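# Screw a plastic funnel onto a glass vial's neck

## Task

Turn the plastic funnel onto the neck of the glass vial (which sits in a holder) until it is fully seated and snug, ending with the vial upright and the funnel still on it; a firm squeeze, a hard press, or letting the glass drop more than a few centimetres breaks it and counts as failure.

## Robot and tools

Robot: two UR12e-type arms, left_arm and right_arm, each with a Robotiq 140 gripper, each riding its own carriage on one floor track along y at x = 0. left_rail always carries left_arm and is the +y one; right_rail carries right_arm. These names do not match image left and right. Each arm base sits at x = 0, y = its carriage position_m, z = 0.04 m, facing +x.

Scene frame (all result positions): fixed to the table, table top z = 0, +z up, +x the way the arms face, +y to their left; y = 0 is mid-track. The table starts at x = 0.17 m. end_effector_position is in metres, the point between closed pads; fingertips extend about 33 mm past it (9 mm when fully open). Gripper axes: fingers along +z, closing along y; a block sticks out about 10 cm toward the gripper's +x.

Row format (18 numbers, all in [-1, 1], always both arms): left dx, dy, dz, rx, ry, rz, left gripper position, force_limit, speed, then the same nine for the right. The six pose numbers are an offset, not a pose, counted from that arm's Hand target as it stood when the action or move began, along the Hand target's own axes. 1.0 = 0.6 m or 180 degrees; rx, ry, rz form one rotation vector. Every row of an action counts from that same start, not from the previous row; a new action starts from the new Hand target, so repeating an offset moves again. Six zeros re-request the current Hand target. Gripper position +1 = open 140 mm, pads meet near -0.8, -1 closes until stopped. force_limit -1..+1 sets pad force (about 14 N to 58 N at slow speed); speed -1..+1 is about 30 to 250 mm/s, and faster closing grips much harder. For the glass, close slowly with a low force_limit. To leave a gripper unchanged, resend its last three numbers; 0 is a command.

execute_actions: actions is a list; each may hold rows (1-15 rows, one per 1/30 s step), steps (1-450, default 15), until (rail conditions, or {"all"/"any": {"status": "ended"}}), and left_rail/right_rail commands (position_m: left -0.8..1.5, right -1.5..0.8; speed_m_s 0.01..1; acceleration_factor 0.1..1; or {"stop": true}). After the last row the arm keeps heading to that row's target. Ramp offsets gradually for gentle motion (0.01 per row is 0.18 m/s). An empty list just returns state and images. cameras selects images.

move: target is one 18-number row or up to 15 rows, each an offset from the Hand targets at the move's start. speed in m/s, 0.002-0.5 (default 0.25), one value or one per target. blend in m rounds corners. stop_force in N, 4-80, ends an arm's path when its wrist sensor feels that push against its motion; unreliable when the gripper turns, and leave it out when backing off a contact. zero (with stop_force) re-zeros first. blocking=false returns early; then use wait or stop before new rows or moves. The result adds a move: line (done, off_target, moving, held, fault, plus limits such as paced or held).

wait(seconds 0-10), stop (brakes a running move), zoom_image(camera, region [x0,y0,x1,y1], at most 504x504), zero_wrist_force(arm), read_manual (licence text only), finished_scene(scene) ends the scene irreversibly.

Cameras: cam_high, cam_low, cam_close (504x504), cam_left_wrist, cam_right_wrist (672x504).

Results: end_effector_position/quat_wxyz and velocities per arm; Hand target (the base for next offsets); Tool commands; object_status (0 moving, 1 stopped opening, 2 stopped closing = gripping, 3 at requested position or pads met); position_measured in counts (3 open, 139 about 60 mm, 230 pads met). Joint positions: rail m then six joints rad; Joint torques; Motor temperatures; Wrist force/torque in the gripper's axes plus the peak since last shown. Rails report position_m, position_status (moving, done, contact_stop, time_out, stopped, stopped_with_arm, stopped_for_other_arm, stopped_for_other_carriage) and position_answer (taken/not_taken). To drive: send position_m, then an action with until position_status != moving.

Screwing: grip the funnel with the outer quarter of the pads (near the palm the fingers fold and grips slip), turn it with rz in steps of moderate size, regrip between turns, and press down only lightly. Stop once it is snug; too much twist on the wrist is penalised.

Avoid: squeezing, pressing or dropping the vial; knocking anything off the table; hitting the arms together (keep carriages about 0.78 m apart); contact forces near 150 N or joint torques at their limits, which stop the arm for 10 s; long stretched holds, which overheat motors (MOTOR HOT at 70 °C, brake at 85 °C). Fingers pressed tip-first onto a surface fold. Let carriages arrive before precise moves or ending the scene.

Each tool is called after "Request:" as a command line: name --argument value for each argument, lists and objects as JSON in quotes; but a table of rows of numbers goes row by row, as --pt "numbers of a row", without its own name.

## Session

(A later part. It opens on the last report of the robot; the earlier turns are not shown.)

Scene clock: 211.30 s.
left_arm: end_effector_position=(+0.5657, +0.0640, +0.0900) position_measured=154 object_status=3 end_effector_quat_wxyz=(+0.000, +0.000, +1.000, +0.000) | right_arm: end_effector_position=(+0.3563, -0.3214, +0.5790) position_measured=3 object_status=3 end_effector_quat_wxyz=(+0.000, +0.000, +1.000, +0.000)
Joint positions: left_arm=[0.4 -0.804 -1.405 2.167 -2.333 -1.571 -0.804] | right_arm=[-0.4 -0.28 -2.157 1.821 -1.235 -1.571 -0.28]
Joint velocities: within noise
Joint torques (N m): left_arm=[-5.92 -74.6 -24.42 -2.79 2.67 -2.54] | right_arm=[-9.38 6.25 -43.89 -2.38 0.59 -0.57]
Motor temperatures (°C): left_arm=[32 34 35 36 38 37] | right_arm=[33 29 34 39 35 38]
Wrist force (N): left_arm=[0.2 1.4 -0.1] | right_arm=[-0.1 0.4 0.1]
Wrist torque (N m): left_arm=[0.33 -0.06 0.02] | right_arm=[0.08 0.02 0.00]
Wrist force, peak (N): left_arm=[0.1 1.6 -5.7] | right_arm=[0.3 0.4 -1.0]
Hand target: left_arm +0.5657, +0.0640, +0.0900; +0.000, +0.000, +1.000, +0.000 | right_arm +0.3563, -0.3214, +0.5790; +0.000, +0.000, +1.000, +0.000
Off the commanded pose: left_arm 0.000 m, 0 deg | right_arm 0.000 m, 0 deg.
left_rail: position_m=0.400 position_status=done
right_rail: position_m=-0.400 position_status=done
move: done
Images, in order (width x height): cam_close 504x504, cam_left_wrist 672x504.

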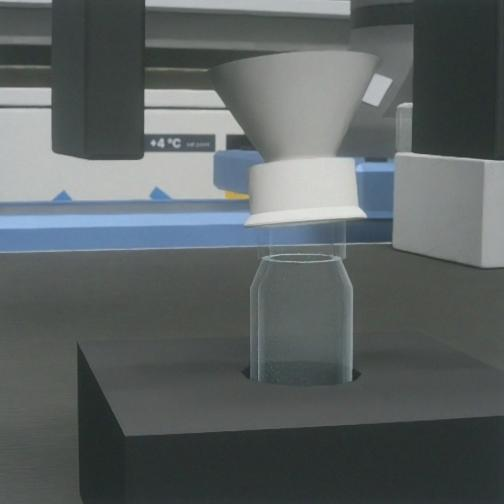

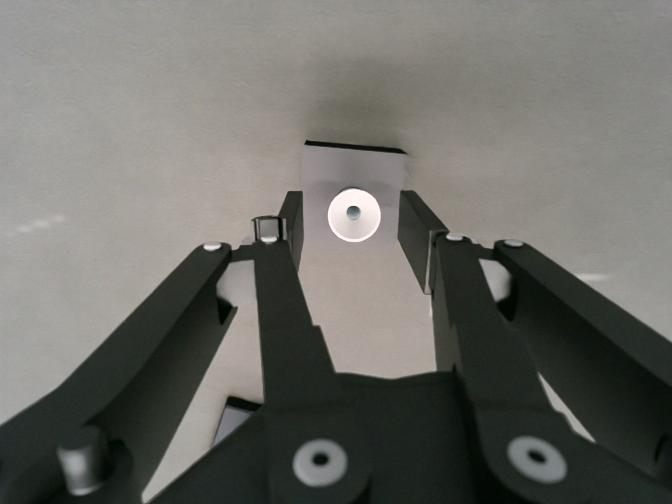

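Request:
move --pt "0 0 0 0 0 0.66 -0.2 -0.5 -1 0 0 0 0 0 0 1 1 1" --pt "0 0 0 0 0 -0.68 -0.2 -0.5 -1 0 0 0 0 0 0 1 1 1" --pt "0 0 0 0 0 0 -0.2 -0.5 -1 0 0 0 0 0 0 1 1 1" --pt "0 0 0 0 0 0 -1 -0.5 -1 0 0 0 0 0 0 1 1 1" --speed 0.5 --cameras '[]'

Request:
move --target '[0,0,0.006,0,0,0,-1,-0.5,-1,0,0,0,0,0,0,1,1,1]' --speed 0.006 --stop_force 4 --cameras '[]'

Request:
move --pt "0 0 -0.001 0 0 -0.5 -1 -0.5 -1 0 0 0 0 0 0 1 1 1" --pt "0 0 -0.002 0 0 -0.99 -1 -0.5 -1 0 0 0 0 0 0 1 1 1" --speed 0.5 --cameras '["cam_close"]'

Request:
zoom_image --camera "cam_close" --region '[150, 80, 400, 330]'

Scene clock: 221.90 s.
left_arm: end_effector_position=(+0.5657, +0.0640, +0.0900) position_measured=194 object_status=0 end_effector_quat_wxyz=(+0.000, +0.000, +1.000, +0.000) | right_arm: end_effector_position=(+0.3563, -0.3214, +0.5790) position_measured=3 object_status=3 end_effector_quat_wxyz=(+0.000, +0.000, +1.000, +0.000)
Joint positions: left_arm=[0.4 -0.804 -1.405 2.167 -2.333 -1.571 5.479] | right_arm=[-0.4 -0.28 -2.157 1.821 -1.235 -1.571 -0.281]
Joint velocities: within noise
Joint torques (N m): left_arm=[11.49 -34.04 -43.4 -3.46 -3.21 1.92] | right_arm=[-8.36 7.08 -43.07 -2.61 0.74 -0.64]
Motor temperatures (°C): left_arm=[32 34 35 36 38 37] | right_arm=[33 29 34 39 35 38]
Wrist force (N): left_arm=[-0.1 1.0 0.0] | right_arm=[0.1 0.2 -0.1]
Wrist torque (N m): left_arm=[0.26 0.03 0.02] | right_arm=[0.04 -0.02 0.00]
Wrist force, peak (N): left_arm=[0.1 1.6 0.5] | right_arm=[0.6 0.7 0.3]
Hand target: left_arm +0.5657, +0.0640, +0.0900; +0.000, +0.000, +1.000, +0.000 | right_arm +0.3563, -0.3214, +0.5790; +0.000, +0.000, +1.000, +0.000
Off the commanded pose: left_arm 0.000 m, 0 deg | right_arm 0.000 m, 0 deg.
left_rail: position_m=0.400 position_status=done
right_rail: position_m=-0.400 position_status=done
move: done
No camera images: "cameras" was empty.

Scene clock: 223.40 s.
left_arm: end_effector_position=(+0.5658, +0.0638, +0.0895) position_measured=194 object_status=2 end_effector_quat_wxyz=(+0.000, +0.000, +1.000, +0.000) | right_arm: end_effector_position=(+0.3563, -0.3214, +0.5790) position_measured=3 object_status=3 end_effector_quat_wxyz=(+0.000, +0.000, +1.000, +0.000)
Joint positions: left_arm=[0.4 -0.804 -1.404 2.167 -2.334 -1.571 5.479] | right_arm=[-0.4 -0.28 -2.157 1.821 -1.235 -1.571 -0.28]
Joint velocities: within noise
Joint torques (N m): left_arm=[9.35 -72.46 -42.97 -3.3 -3.02 1.39] | right_arm=[-8.92 5.77 -42.48 -2.76 0.76 -0.58]
Motor temperatures (°C): left_arm=[32 34 35 36 38 37] | right_arm=[33 29 34 39 35 38]
Wrist force (N): left_arm=[0.4 1.2 -5.9] | right_arm=[-0.1 0.0 0.1]
Wrist torque (N m): left_arm=[0.28 0.00 0.02] | right_arm=[0.01 0.02 0.00]
Wrist force, peak (N): left_arm=[0.5 0.9 -7.4] | right_arm=[0.8 0.5 0.3]
Hand target: left_arm +0.5658, +0.0638, +0.0895; +0.000, +0.000, +1.000, +0.000 (not the last commanded pose) | right_arm +0.3563, -0.3214, +0.5790; +0.000, +0.000, +1.000, +0.000
Off the commanded pose: left_arm 0.003 m, 0 deg | right_arm 0.000 m, 0 deg.
left_rail: position_m=0.400 position_status=done
right_rail: position_m=-0.400 position_status=done
move: contact (left_arm)
No camera images: "cameras" was empty.

Scene clock: 227.97 s.
left_arm: end_effector_position=(+0.5658, +0.0638, +0.0907) position_measured=194 object_status=2 end_effector_quat_wxyz=(+0.000, +1.000, -0.016, +0.000) | right_arm: end_effector_position=(+0.3563, -0.3214, +0.5790) position_measured=3 object_status=3 end_effector_quat_wxyz=(+0.000, +0.000, +1.000, +0.000)
Joint positions: left_arm=[0.4 -0.804 -1.406 2.166 -2.332 -1.571 2.369] | right_arm=[-0.4 -0.28 -2.157 1.821 -1.235 -1.571 -0.281]
Joint velocities: within noise
Joint torques (N m): left_arm=[-8.68 -75.13 -25.51 -2.94 2.78 -2.87] | right_arm=[-8.43 5.2 -41.92 -2.57 0.69 -0.67]
Motor temperatures (°C): left_arm=[32 34 35 36 38 37] | right_arm=[33 29 34 39 35 38]
Wrist force (N): left_arm=[-0.7 1.2 -0.1] | right_arm=[0.5 0.3 -0.6]
Wrist torque (N m): left_arm=[0.32 0.08 0.02] | right_arm=[0.08 -0.10 0.00]
Wrist force, peak (N): left_arm=[0.3 1.0 -5.8] | right_arm=[0.7 0.7 0.4]
Hand target: left_arm +0.5658, +0.0638, +0.0907; +0.000, +1.000, -0.016, +0.000 | right_arm +0.3563, -0.3214, +0.5790; +0.000, +0.000, +1.000, +0.000
Off the commanded pose: left_arm 0.000 m, 0 deg | right_arm 0.000 m, 0 deg.
left_rail: position_m=0.400 position_status=done
right_rail: position_m=-0.400 position_status=done
move: done
Images, in order (width x height): cam_close 504x504.

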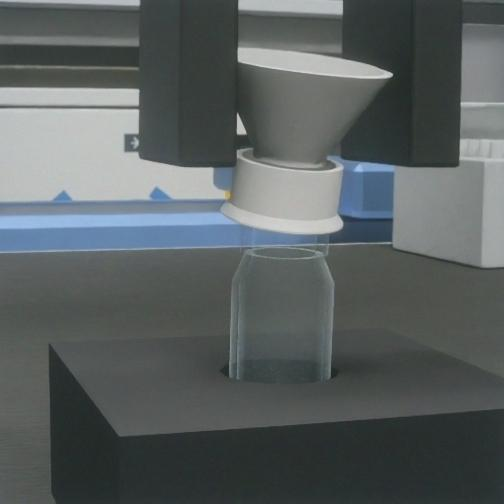

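Scaled by 2.016 from the camera's 504x504 image, which has a finer 720x720 frame.

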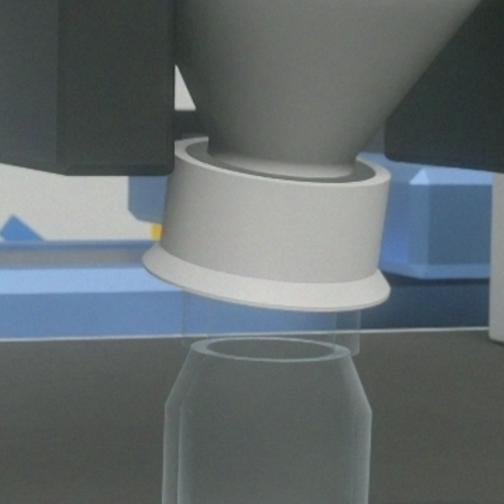

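Request:
move --pt "0 0 0 0 0 0 -0.15 -0.5 -1 0 0 0 0 0 0 1 1 1" --pt "0 0 -0.001 0 0 -0.5 -0.15 -0.5 -1 0 0 0 0 0 0 1 1 1" --pt "0 0 -0.001 0 0 0.9897 -0.15 -0.5 -1 0 0 0 0 0 0 1 1 1" --speed 0.5 --cameras '["cam_close","cam_left_wrist"]'

Request:
zoom_image --camera "cam_close" --region '[150, 80, 400, 330]'

Request:
zoom_image --camera "cam_left_wrist" --region '[275, 130, 425, 280]'

Scene clock: 236.13 s.
left_arm: end_effector_position=(+0.5658, +0.0638, +0.0913) position_measured=148 object_status=3 end_effector_quat_wxyz=(+0.000, +0.000, +1.000, +0.000) | right_arm: end_effector_position=(+0.3563, -0.3214, +0.5790) position_measured=3 object_status=3 end_effector_quat_wxyz=(+0.000, +0.000, +1.000, +0.000)
Joint positions: left_arm=[0.4 -0.804 -1.407 2.166 -2.331 -1.571 -0.805] | right_arm=[-0.4 -0.28 -2.157 1.821 -1.235 -1.571 -0.281]
Joint velocities: within noise
Joint torques (N m): left_arm=[-8.85 -75.64 -23.93 -3.48 2.73 -3.05] | right_arm=[-9.34 6.34 -41.55 -2.48 0.56 -0.62]
Motor temperatures (°C): left_arm=[32 34 35 36 38 37] | right_arm=[33 29 34 39 35 38]
Wrist force (N): left_arm=[0.1 1.1 0.3] | right_arm=[0.3 -0.4 0.4]
Wrist torque (N m): left_arm=[0.27 -0.03 0.02] | right_arm=[-0.08 -0.08 0.01]
Wrist force, peak (N): left_arm=[0.2 1.9 0.5] | right_arm=[0.6 0.7 -0.2]
Hand target: left_arm +0.5658, +0.0638, +0.0913; +0.000, +0.000, +1.000, +0.000 | right_arm +0.3563, -0.3214, +0.5790; +0.000, +0.000, +1.000, +0.000
Off the commanded pose: left_arm 0.000 m, 0 deg | right_arm 0.000 m, 0 deg.
left_rail: position_m=0.400 position_status=done
right_rail: position_m=-0.400 position_status=done
move: done
Images, in order (width x height): cam_close 504x504, cam_left_wrist 672x504.

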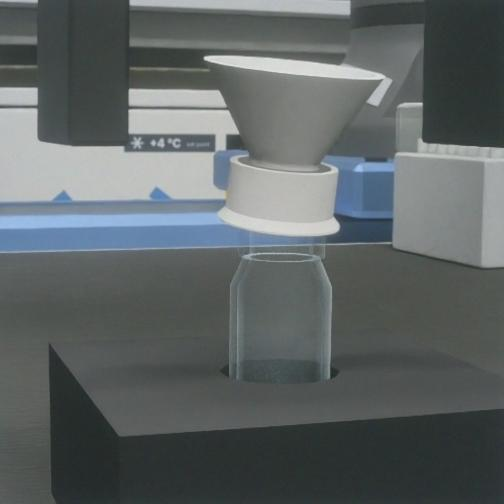

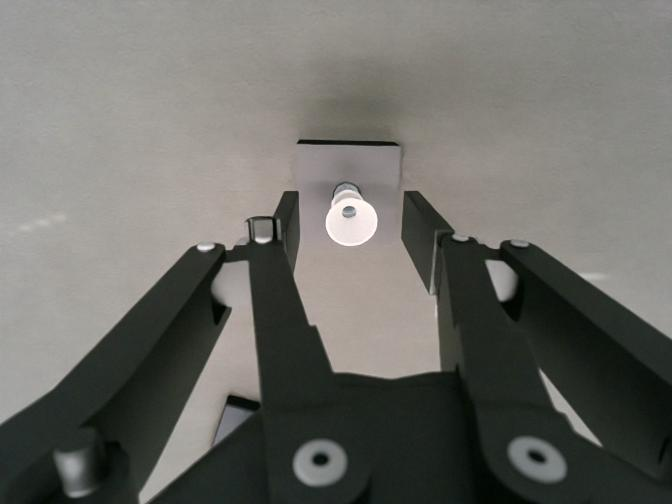

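Scaled by 2.016 from the camera's 504x504 image, which has a finer 720x720 frame.

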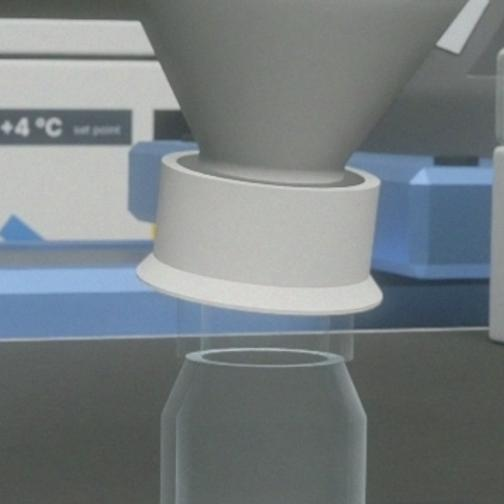

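Scaled by 3.360 from the camera's 672x504 image, which has a finer 960x720 frame.

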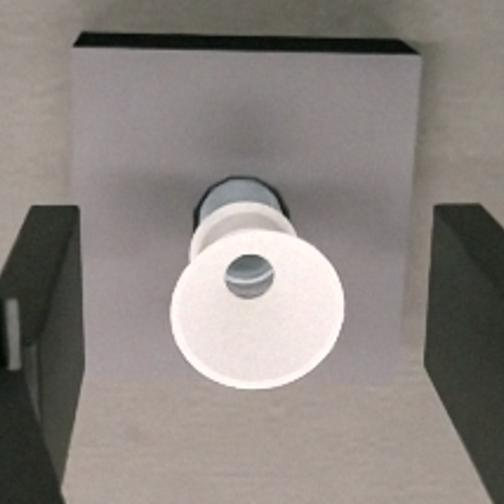

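Request:
move --pt "0.0018 -0.002 0 0 0 0.5 -0.15 -0.5 -1 0 0 0 0 0 0 1 1 1" --pt "0.0018 -0.002 0 0 0 0.5 -1 -0.5 -1 0 0 0 0 0 0 1 1 1" --pt "0.0018 -0.002 0 0 0 0.5 -0.15 -0.5 -1 0 0 0 0 0 0 1 1 1" --pt "0.0018 -0.002 0 0 0 0 -0.15 -0.5 -1 0 0 0 0 0 0 1 1 1" --pt "0.0018 -0.002 0 0 0 0 -1 -0.5 -1 0 0 0 0 0 0 1 1 1" --speed 0.5 --cameras '["cam_close","cam_left_wrist"]'

Request:
zoom_image --camera "cam_close" --region '[150, 80, 400, 330]'

Request:
zoom_image --camera "cam_left_wrist" --region '[275, 130, 425, 280]'

Scene clock: 246.97 s.
left_arm: end_effector_position=(+0.5647, +0.0626, +0.0913) position_measured=194 object_status=0 end_effector_quat_wxyz=(+0.000, +0.000, +1.000, +0.000) | right_arm: end_effector_position=(+0.3563, -0.3214, +0.5790) position_measured=3 object_status=3 end_effector_quat_wxyz=(+0.000, +0.000, +1.000, +0.000)
Joint positions: left_arm=[0.4 -0.807 -1.407 2.167 -2.331 -1.571 -0.807] | right_arm=[-0.4 -0.28 -2.157 1.821 -1.235 -1.571 -0.28]
Joint velocities: within noise
Joint torques (N m): left_arm=[-6.56 -72.8 -28.18 -3.94 2.62 -2.52] | right_arm=[-9.19 6.39 -40.23 -2.67 0.64 -0.73]
Motor temperatures (°C): left_arm=[32 34 35 36 38 37] | right_arm=[33 29 34 39 35 38]
Wrist force (N): left_arm=[0.2 1.0 -0.4] | right_arm=[0.6 0.1 0.3]
Wrist torque (N m): left_arm=[0.18 -0.06 0.01] | right_arm=[0.02 -0.14 0.00]
Wrist force, peak (N): left_arm=[-0.4 1.9 -0.4] | right_arm=[1.0 0.3 0.0]
Hand target: left_arm +0.5647, +0.0626, +0.0913; +0.000, +0.000, +1.000, +0.000 | right_arm +0.3563, -0.3214, +0.5790; +0.000, +0.000, +1.000, +0.000
Off the commanded pose: left_arm 0.000 m, 0 deg | right_arm 0.000 m, 0 deg.
left_rail: position_m=0.400 position_status=done
right_rail: position_m=-0.400 position_status=done
move: done
Images, in order (width x height): cam_close 504x504, cam_left_wrist 672x504.

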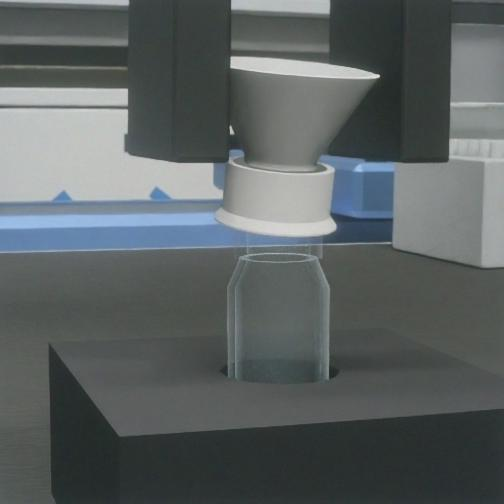

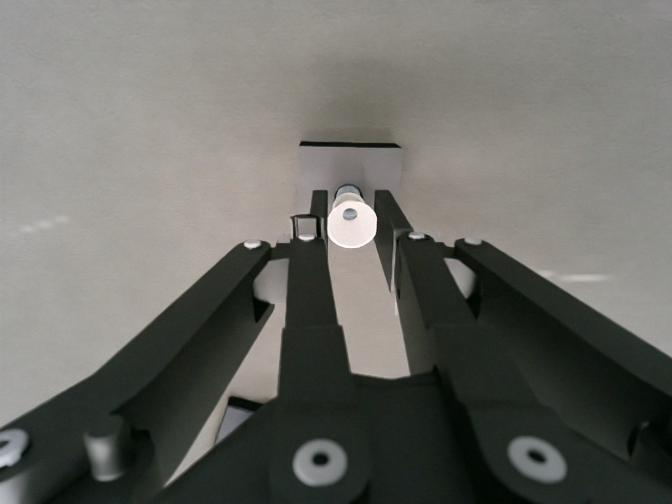

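Scaled by 2.016 from the camera's 504x504 image, which has a finer 720x720 frame.

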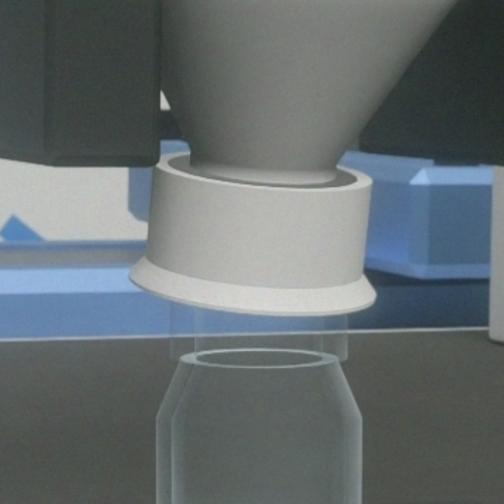

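Scaled by 3.360 from the camera's 672x504 image, which has a finer 960x720 frame.

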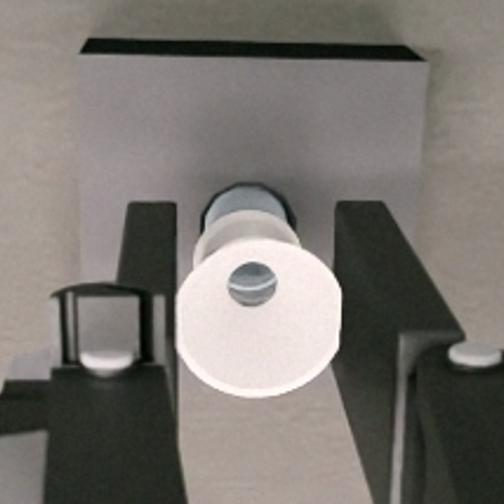

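Request:
move --pt "0 0 0 0 0 0 -0.15 -0.5 -1 0 0 0 0 0 0 1 1 1" --pt "0.0012 0 0 0 0 0.5 -0.15 -0.5 -1 0 0 0 0 0 0 1 1 1" --pt "0.0012 0 0 0 0 0.5 -1 -0.5 -1 0 0 0 0 0 0 1 1 1" --speed 0.5 --cameras '["cam_close","cam_left_wrist"]'

Request:
zoom_image --camera "cam_close" --region '[150, 80, 400, 330]'

Request:
zoom_image --camera "cam_left_wrist" --region '[275, 130, 425, 280]'

Scene clock: 252.57 s.
left_arm: end_effector_position=(+0.5640, +0.0626, +0.0913) position_measured=194 object_status=0 end_effector_quat_wxyz=(+0.000, +0.707, +0.707, +0.000) | right_arm: end_effector_position=(+0.3563, -0.3214, +0.5790) position_measured=3 object_status=3 end_effector_quat_wxyz=(+0.000, +0.000, +1.000, +0.000)
Joint positions: left_arm=[0.4 -0.807 -1.408 2.168 -2.331 -1.571 0.763] | right_arm=[-0.4 -0.28 -2.157 1.821 -1.235 -1.571 -0.281]
Joint velocities: within noise
Joint torques (N m): left_arm=[9.28 -36.24 -42.75 -3.78 -3.28 1.76] | right_arm=[-9.54 5.95 -40.6 -2.81 0.41 -0.98]
Motor temperatures (°C): left_arm=[32 34 35 36 38 37] | right_arm=[33 29 34 39 35 38]
Wrist force (N): left_arm=[-0.2 1.5 0.2] | right_arm=[0.4 -0.1 -0.2]
Wrist torque (N m): left_arm=[0.25 0.03 0.03] | right_arm=[-0.01 -0.09 0.00]
Wrist force, peak (N): left_arm=[-0.1 1.8 -0.1] | right_arm=[0.7 0.7 -0.5]
Hand target: left_arm +0.5640, +0.0626, +0.0913; +0.000, +0.707, +0.707, +0.000 | right_arm +0.3563, -0.3214, +0.5790; +0.000, +0.000, +1.000, +0.000
Off the commanded pose: left_arm 0.000 m, 0 deg | right_arm 0.000 m, 0 deg.
left_rail: position_m=0.400 position_status=done
right_rail: position_m=-0.400 position_status=done
move: done
Images, in order (width x height): cam_close 504x504, cam_left_wrist 672x504.

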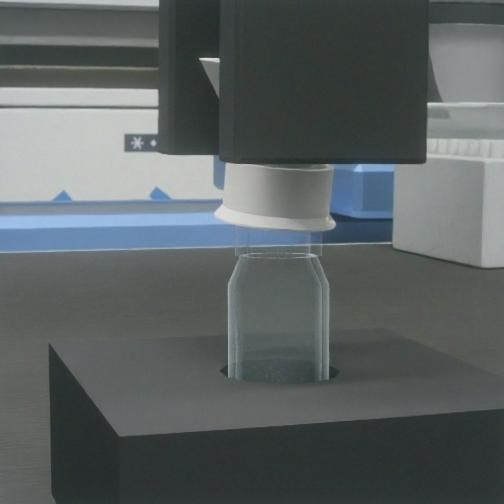

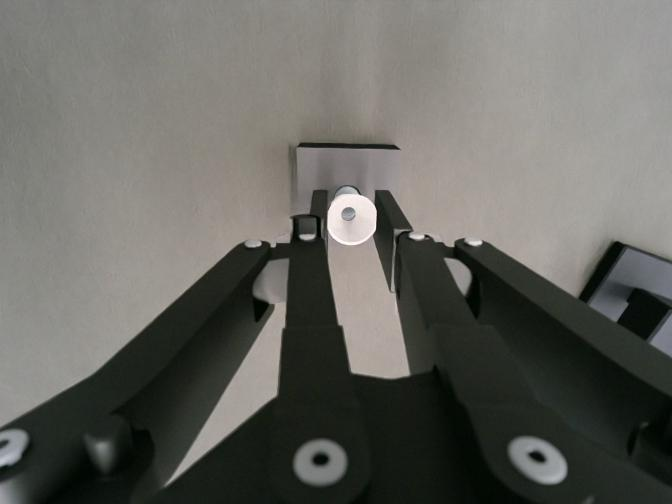

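Scaled by 2.016 from the camera's 504x504 image, which has a finer 720x720 frame.

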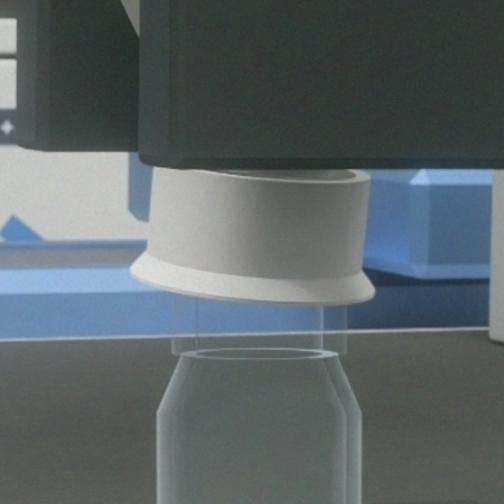

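Scaled by 3.360 from the camera's 672x504 image, which has a finer 960x720 frame.

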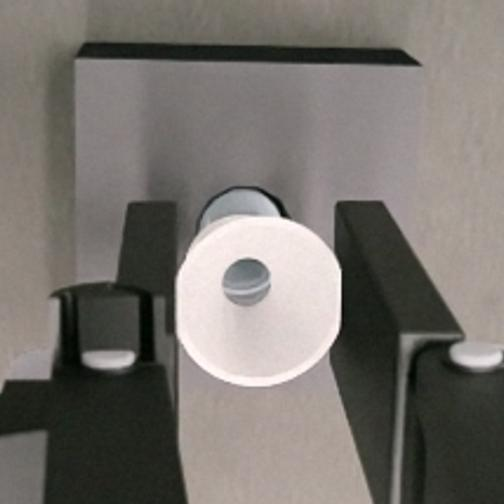

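Request:
move --pt "0 0 0 0 0 0 -0.15 -0.5 -1 0 0 0 0 0 0 1 1 1" --pt "-0.0022 -0.0018 0 0 0 0 -0.15 -0.5 -1 0 0 0 0 0 0 1 1 1" --pt "-0.0022 -0.0018 0 0 0 0 -1 -0.5 -1 0 0 0 0 0 0 1 1 1" --pt "-0.0022 -0.0018 0 0 0 0 -0.15 -0.5 -1 0 0 0 0 0 0 1 1 1" --pt "-0.0022 -0.0018 0 0 0 -0.5 -0.15 -0.5 -1 0 0 0 0 0 0 1 1 1" --pt "-0.0022 -0.0018 0 0 0 -0.5 -1 -0.5 -1 0 0 0 0 0 0 1 1 1" --speed 0.5 --cameras '["cam_close","cam_left_wrist"]'

Request:
zoom_image --camera "cam_close" --region '[150, 80, 400, 330]'

Request:
zoom_image --camera "cam_left_wrist" --region '[275, 130, 425, 280]'

Scene clock: 263.43 s.
left_arm: end_effector_position=(+0.5629, +0.0613, +0.0913) position_measured=194 object_status=0 end_effector_quat_wxyz=(+0.000, +0.000, +1.000, +0.000) | right_arm: end_effector_position=(+0.3563, -0.3214, +0.5790) position_measured=3 object_status=3 end_effector_quat_wxyz=(+0.000, +0.000, +1.000, +0.000)
Joint positions: left_arm=[0.4 -0.81 -1.409 2.168 -2.331 -1.571 -0.811] | right_arm=[-0.4 -0.28 -2.157 1.821 -1.235 -1.571 -0.28]
Joint velocities: within noise
Joint torques (N m): left_arm=[-7.82 -74.21 -28.24 -3.93 2.48 -2.88] | right_arm=[-8.99 6.47 -39.22 -2.95 0.66 -0.65]
Motor temperatures (°C): left_arm=[32 34 35 36 38 37] | right_arm=[33 29 34 39 35 38]
Wrist force (N): left_arm=[0.2 1.2 0.4] | right_arm=[0.7 0.1 -0.3]
Wrist torque (N m): left_arm=[0.27 -0.06 0.02] | right_arm=[0.02 -0.15 0.00]
Wrist force, peak (N): left_arm=[-0.2 2.0 -0.4] | right_arm=[1.0 0.3 -0.5]
Hand target: left_arm +0.5629, +0.0613, +0.0913; +0.000, +0.000, +1.000, +0.000 | right_arm +0.3563, -0.3214, +0.5790; +0.000, +0.000, +1.000, +0.000
Off the commanded pose: left_arm 0.000 m, 0 deg | right_arm 0.000 m, 0 deg.
left_rail: position_m=0.400 position_status=done
right_rail: position_m=-0.400 position_status=done
move: done
Images, in order (width x height): cam_close 504x504, cam_left_wrist 672x504.

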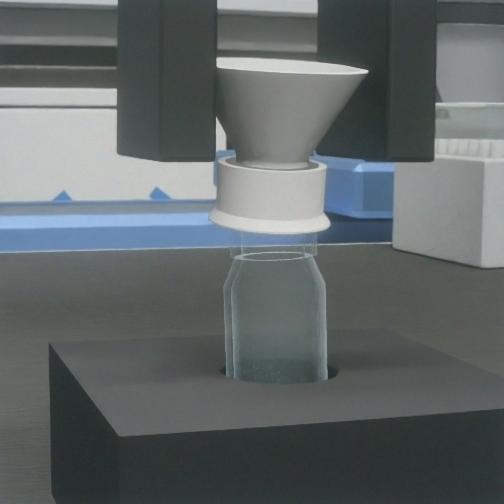

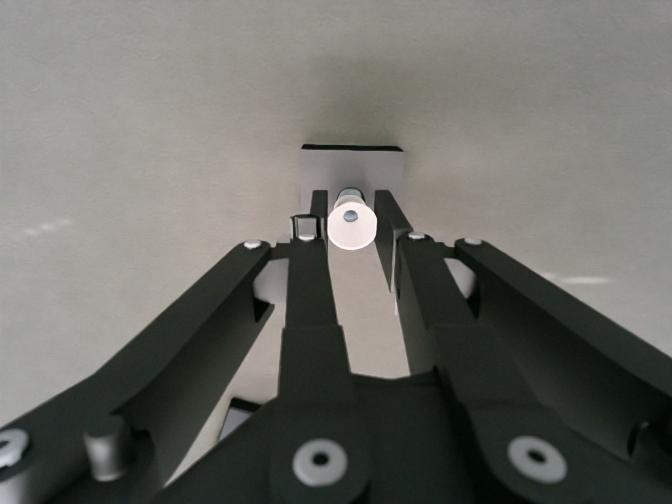

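Scaled by 2.016 from the camera's 504x504 image, which has a finer 720x720 frame.

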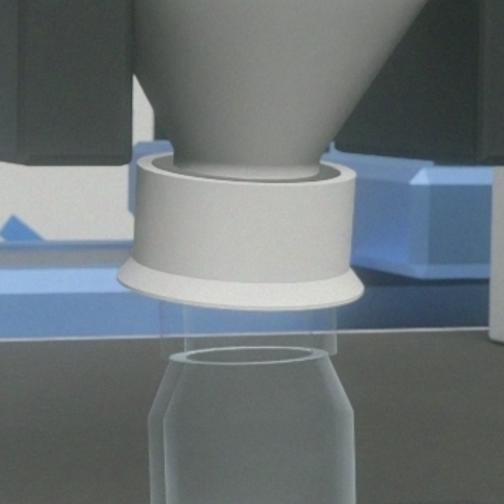

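Scaled by 3.360 from the camera's 672x504 image, which has a finer 960x720 frame.

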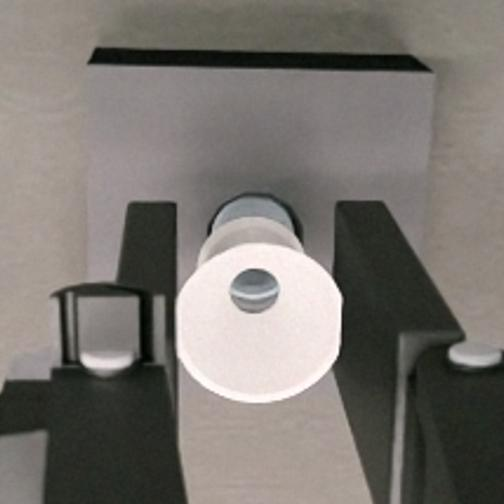

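Request:
move --pt "0 0 0 0 0 0 -0.15 -0.5 -1 0 0 0 0 0 0 1 1 1" --pt "-0.0057 0.0037 0 0 0 0 -0.15 -0.5 -1 0 0 0 0 0 0 1 1 1" --pt "-0.0057 0.0037 0 0 0 0 -1 -0.5 -1 0 0 0 0 0 0 1 1 1" --pt "-0.0007 0.0037 0 0 0 0 -1 -0.5 -1 0 0 0 0 0 0 1 1 1" --speed 0.05 --cameras '[]'

Request:
move --target '[0,0,0.006,0,0,0,-1,-0.5,-1,0,0,0,0,0,0,1,1,1]' --speed 0.006 --stop_force 8 --cameras '["cam_close","cam_left_wrist"]'

Request:
zoom_image --camera "cam_close" --region '[150, 80, 400, 330]'

Request:
zoom_image --camera "cam_left_wrist" --region '[275, 130, 425, 280]'

Scene clock: 268.97 s.
left_arm: end_effector_position=(+0.5634, +0.0635, +0.0913) position_measured=194 object_status=2 end_effector_quat_wxyz=(+0.000, +0.000, +1.000, +0.000) | right_arm: end_effector_position=(+0.3563, -0.3214, +0.5790) position_measured=3 object_status=3 end_effector_quat_wxyz=(+0.000, +0.000, +1.000, +0.000)
Joint positions: left_arm=[0.4 -0.807 -1.41 2.17 -2.331 -1.571 -0.808] | right_arm=[-0.4 -0.28 -2.157 1.821 -1.235 -1.571 -0.28]
Joint velocities: within noise
Joint torques (N m): left_arm=[-7.48 -71.68 -22.24 -7.09 1.33 -2.49] | right_arm=[-9.68 6.01 -39.18 -2.78 0.73 -0.75]
Motor temperatures (°C): left_arm=[32 34 35 36 38 37] | right_arm=[33 29 34 39 35 38]
Wrist force (N): left_arm=[-1.1 1.1 -1.9] | right_arm=[0.2 -0.1 0.0]
Wrist torque (N m): left_arm=[0.23 -0.04 0.02] | right_arm=[-0.02 -0.04 0.00]
Wrist force, peak (N): left_arm=[-1.1 1.6 -2.1] | right_arm=[0.6 0.7 -0.4]
Hand target: left_arm +0.5633, +0.0635, +0.0913; +0.000, +0.000, +1.000, +0.000 | right_arm +0.3563, -0.3214, +0.5790; +0.000, +0.000, +1.000, +0.000
Off the commanded pose: left_arm 0.000 m, 0 deg | right_arm 0.000 m, 0 deg.
left_rail: position_m=0.400 position_status=done
right_rail: position_m=-0.400 position_status=done
move: done
No camera images: "cameras" was empty.

Scene clock: 270.63 s.
left_arm: end_effector_position=(+0.5634, +0.0635, +0.0900) position_measured=194 object_status=2 end_effector_quat_wxyz=(+0.000, +0.000, +1.000, +0.000) | right_arm: end_effector_position=(+0.3563, -0.3214, +0.5790) position_measured=3 object_status=3 end_effector_quat_wxyz=(+0.000, +0.000, +1.000, +0.000)
Joint positions: left_arm=[0.4 -0.807 -1.408 2.171 -2.334 -1.571 -0.808] | right_arm=[-0.4 -0.28 -2.157 1.821 -1.235 -1.571 -0.281]
Joint velocities: within noise
Joint torques (N m): left_arm=[-4.78 -70.01 -40.56 -2.72 1.24 -2.98] | right_arm=[-8.25 5.57 -39.37 -2.55 0.61 -0.83]
Motor temperatures (°C): left_arm=[32 34 35 36 38 37] | right_arm=[33 29 34 39 35 38]
Wrist force (N): left_arm=[-0.5 1.6 -7.3] | right_arm=[0.2 0.1 0.0]
Wrist torque (N m): left_arm=[0.30 -0.07 0.02] | right_arm=[0.04 -0.04 0.00]
Wrist force, peak (N): left_arm=[-1.2 1.5 -10.1] | right_arm=[0.6 0.7 0.3]
Hand target: left_arm +0.5634, +0.0635, +0.0900; +0.000, +0.000, +1.000, +0.000 (not the last commanded pose) | right_arm +0.3563, -0.3214, +0.5790; +0.000, +0.000, +1.000, +0.000
Off the commanded pose: left_arm 0.002 m, 0 deg | right_arm 0.000 m, 0 deg.
left_rail: position_m=0.400 position_status=done
right_rail: position_m=-0.400 position_status=done
move: contact (left_arm)
Images, in order (width x height): cam_close 504x504, cam_left_wrist 672x504.

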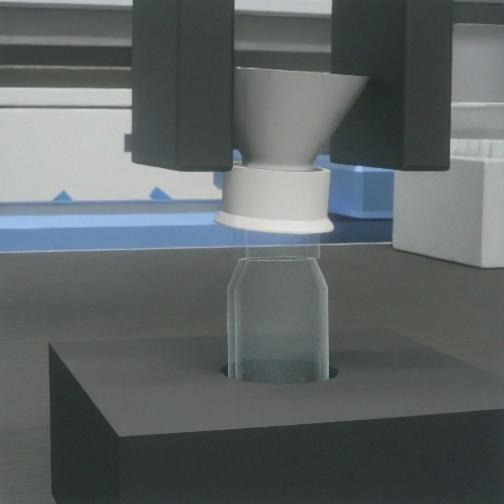

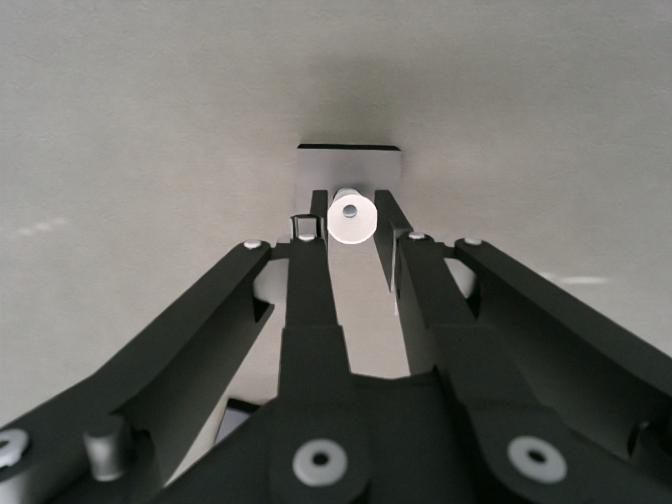

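Scaled by 2.016 from the camera's 504x504 image, which has a finer 720x720 frame.

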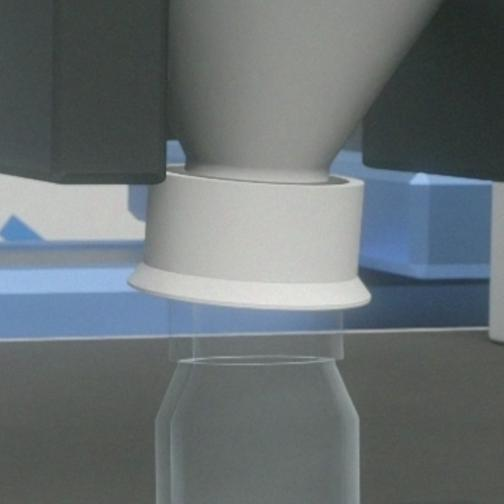

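Scaled by 3.360 from the camera's 672x504 image, which has a finer 960x720 frame.

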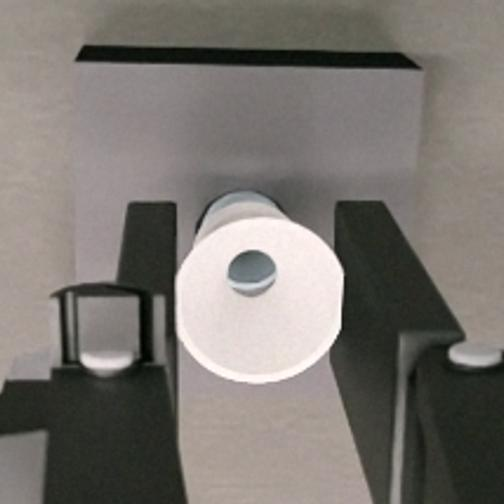

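Request:
move --pt "0.004 0 0.0007 0 0 0 -1 -0.5 -1 0 0 0 0 0 0 1 1 1" --speed 0.05 --cameras '["cam_close"]'

Request:
move --pt "0 0 -0.0004 0 0 -0.5 -1 -0.5 -1 0 0 0 0 0 0 1 1 1" --speed 0.4 --cameras '["cam_close","cam_left_wrist"]'

Request:
zoom_image --camera "cam_close" --region '[150, 80, 400, 330]'

Request:
zoom_image --camera "cam_left_wrist" --region '[275, 130, 425, 280]'

Scene clock: 272.50 s.
left_arm: end_effector_position=(+0.5610, +0.0635, +0.0896) position_measured=194 object_status=2 end_effector_quat_wxyz=(+0.000, +0.000, +1.000, +0.000) | right_arm: end_effector_position=(+0.3563, -0.3214, +0.5790) position_measured=3 object_status=3 end_effector_quat_wxyz=(+0.000, +0.000, +1.000, +0.000)
Joint positions: left_arm=[0.4 -0.81 -1.411 2.175 -2.336 -1.571 -0.811] | right_arm=[-0.4 -0.28 -2.157 1.821 -1.235 -1.571 -0.281]
Joint velocities: within noise
Joint torques (N m): left_arm=[-5.79 -67.56 -19.68 -6.11 0.87 -3.06] | right_arm=[-9.02 5.41 -39.3 -2.83 0.77 -0.76]
Motor temperatures (°C): left_arm=[32 34 35 36 38 37] | right_arm=[33 29 34 39 35 38]
Wrist force (N): left_arm=[-1.3 1.2 -8.8] | right_arm=[-0.2 -0.1 -0.1]
Wrist torque (N m): left_arm=[0.19 -0.02 0.02] | right_arm=[0.00 0.04 0.00]
Wrist force, peak (N): left_arm=[-1.2 1.9 -8.8] | right_arm=[0.7 0.5 0.2]
Hand target: left_arm +0.5610, +0.0635, +0.0896; +0.000, +0.000, +1.000, +0.000 | right_arm +0.3563, -0.3214, +0.5790; +0.000, +0.000, +1.000, +0.000
Off the commanded pose: left_arm 0.000 m, 0 deg | right_arm 0.000 m, 0 deg.
left_rail: position_m=0.400 position_status=done
right_rail: position_m=-0.400 position_status=done
move: done
Images, in order (width x height): cam_close 504x504.

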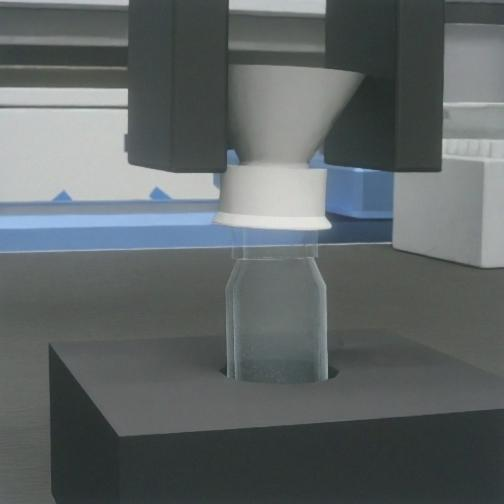

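Scene clock: 275.13 s.
left_arm: end_effector_position=(+0.5610, +0.0635, +0.0899) position_measured=194 object_status=2 end_effector_quat_wxyz=(+0.000, +0.707, -0.707, +0.000) | right_arm: end_effector_position=(+0.3563, -0.3214, +0.5790) position_measured=3 object_status=3 end_effector_quat_wxyz=(+0.000, +0.000, +1.000, +0.000)
Joint positions: left_arm=[0.4 -0.81 -1.411 2.175 -2.335 -1.571 -2.381] | right_arm=[-0.4 -0.28 -2.157 1.821 -1.235 -1.571 -0.281]
Joint velocities: within noise
Joint torques (N m): left_arm=[-7.61 -73.6 -22.67 -2.65 2.84 -3.28] | right_arm=[-8.35 5.75 -39.23 -2.78 0.8 -0.84]
Motor temperatures (°C): left_arm=[32 34 35 36 38 37] | right_arm=[33 29 34 39 35 38]
Wrist force (N): left_arm=[0.0 0.8 -3.6] | right_arm=[-0.2 0.2 0.0]
Wrist torque (N m): left_arm=[0.26 0.03 0.02] | right_arm=[0.06 0.05 0.00]
Wrist force, peak (N): left_arm=[-1.0 1.4 -8.7] | right_arm=[-0.1 0.4 -0.8]
Hand target: left_arm +0.5610, +0.0635, +0.0898; +0.000, +0.707, -0.707, +0.000 | right_arm +0.3563, -0.3214, +0.5790; +0.000, +0.000, +1.000, +0.000
Off the commanded pose: left_arm 0.000 m, 0 deg | right_arm 0.000 m, 0 deg.
left_rail: position_m=0.400 position_status=done
right_rail: position_m=-0.400 position_status=done
move: done
Images, in order (width x height): cam_close 504x504, cam_left_wrist 672x504.

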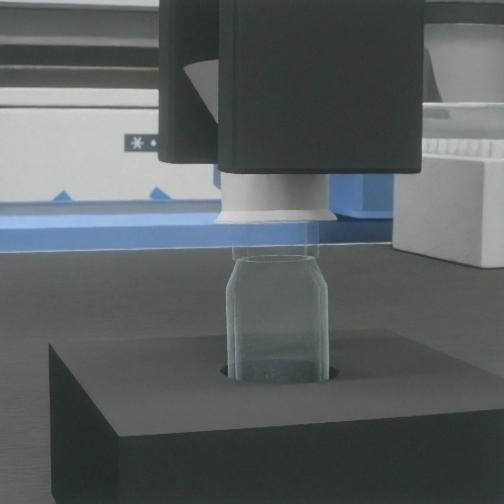

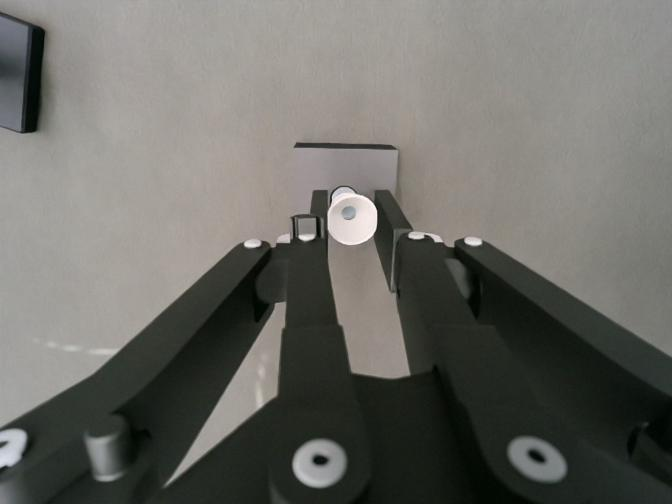

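Scaled by 2.016 from the camera's 504x504 image, which has a finer 720x720 frame.

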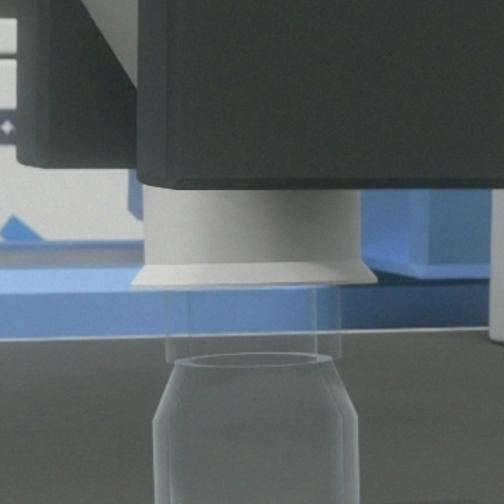

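Scaled by 3.360 from the camera's 672x504 image, which has a finer 960x720 frame.

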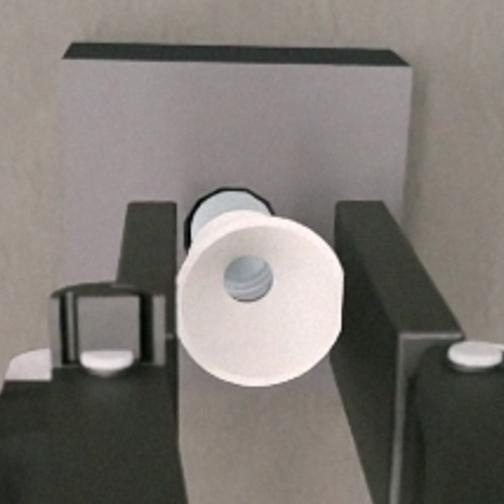

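Request:
move --pt "0 0 0 0 0 0 -0.15 -0.5 -1 0 0 0 0 0 0 1 1 1" --pt "0 0 -0.0015 0 0 0.5 -0.15 -0.5 -1 0 0 0 0 0 0 1 1 1" --speed 0.5 --cameras '["cam_close","cam_left_wrist"]'

Request:
zoom_image --camera "cam_close" --region '[150, 80, 400, 330]'

Request:
zoom_image --camera "cam_left_wrist" --region '[275, 130, 425, 280]'

Scene clock: 279.67 s.
left_arm: end_effector_position=(+0.5610, +0.0635, +0.0908) position_measured=148 object_status=3 end_effector_quat_wxyz=(+0.000, -0.001, +1.000, +0.000) | right_arm: end_effector_position=(+0.3563, -0.3214, +0.5790) position_measured=3 object_status=3 end_effector_quat_wxyz=(+0.000, +0.000, +1.000, +0.000)
Joint positions: left_arm=[0.4 -0.81 -1.412 2.174 -2.334 -1.571 -0.811] | right_arm=[-0.4 -0.28 -2.157 1.821 -1.235 -1.571 -0.28]
Joint velocities: within noise
Joint torques (N m): left_arm=[9.97 -33.02 -45.55 -3.16 -3.62 1.73] | right_arm=[-8.66 6.02 -40.12 -2.64 0.75 -0.72]
Motor temperatures (°C): left_arm=[32 34 35 36 38 37] | right_arm=[33 29 34 39 35 38]
Wrist force (N): left_arm=[0.1 1.3 0.3] | right_arm=[0.3 0.1 -0.1]
Wrist torque (N m): left_arm=[0.29 -0.05 0.02] | right_arm=[0.03 -0.07 0.00]
Wrist force, peak (N): left_arm=[0.1 1.0 -4.4] | right_arm=[1.0 0.1 0.1]
Hand target: left_arm +0.5610, +0.0635, +0.0907; +0.000, +0.000, +1.000, +0.000 | right_arm +0.3563, -0.3214, +0.5790; +0.000, +0.000, +1.000, +0.000
Off the commanded pose: left_arm 0.000 m, 0 deg | right_arm 0.000 m, 0 deg.
left_rail: position_m=0.400 position_status=done
right_rail: position_m=-0.400 position_status=done
move: done
Images, in order (width x height): cam_close 504x504, cam_left_wrist 672x504.

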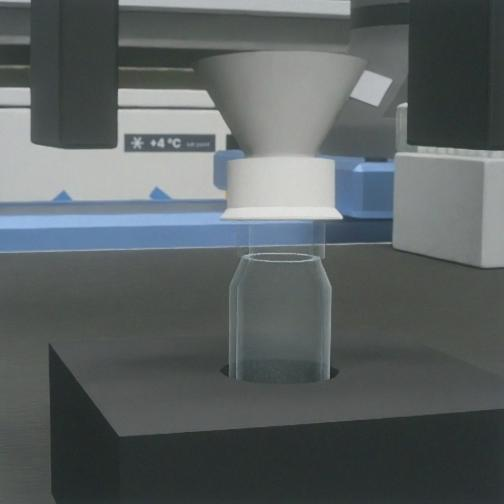

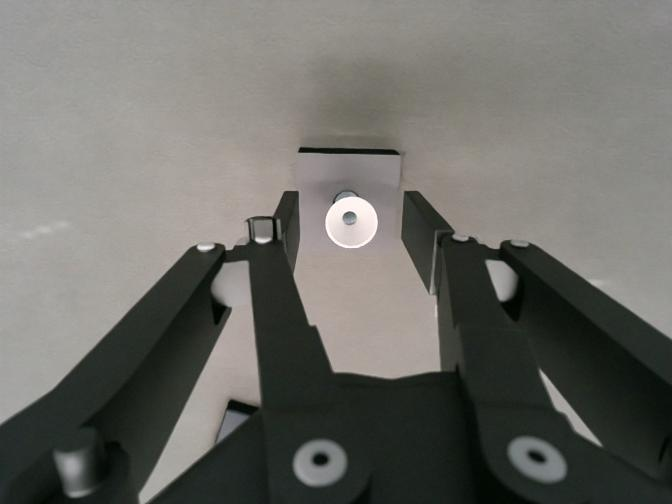

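Scaled by 2.016 from the camera's 504x504 image, which has a finer 720x720 frame.

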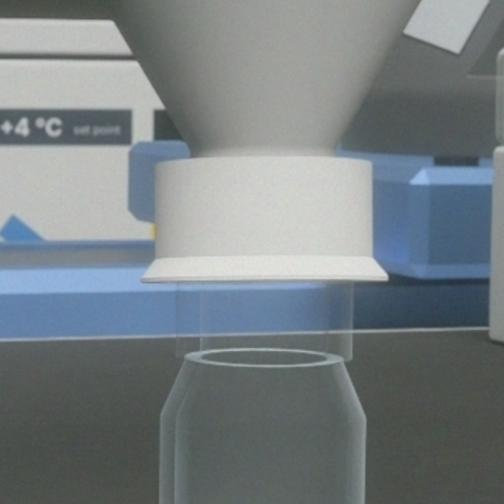

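Scaled by 3.360 from the camera's 672x504 image, which has a finer 960x720 frame.

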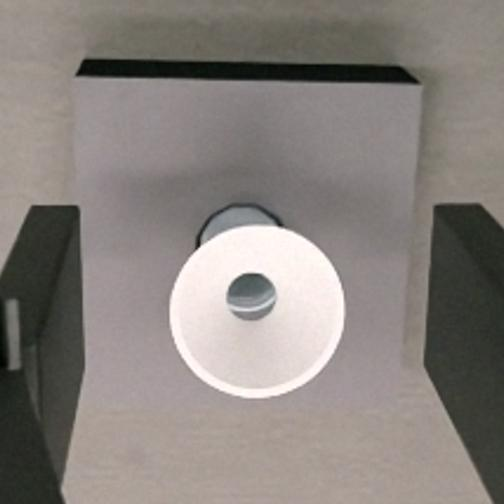

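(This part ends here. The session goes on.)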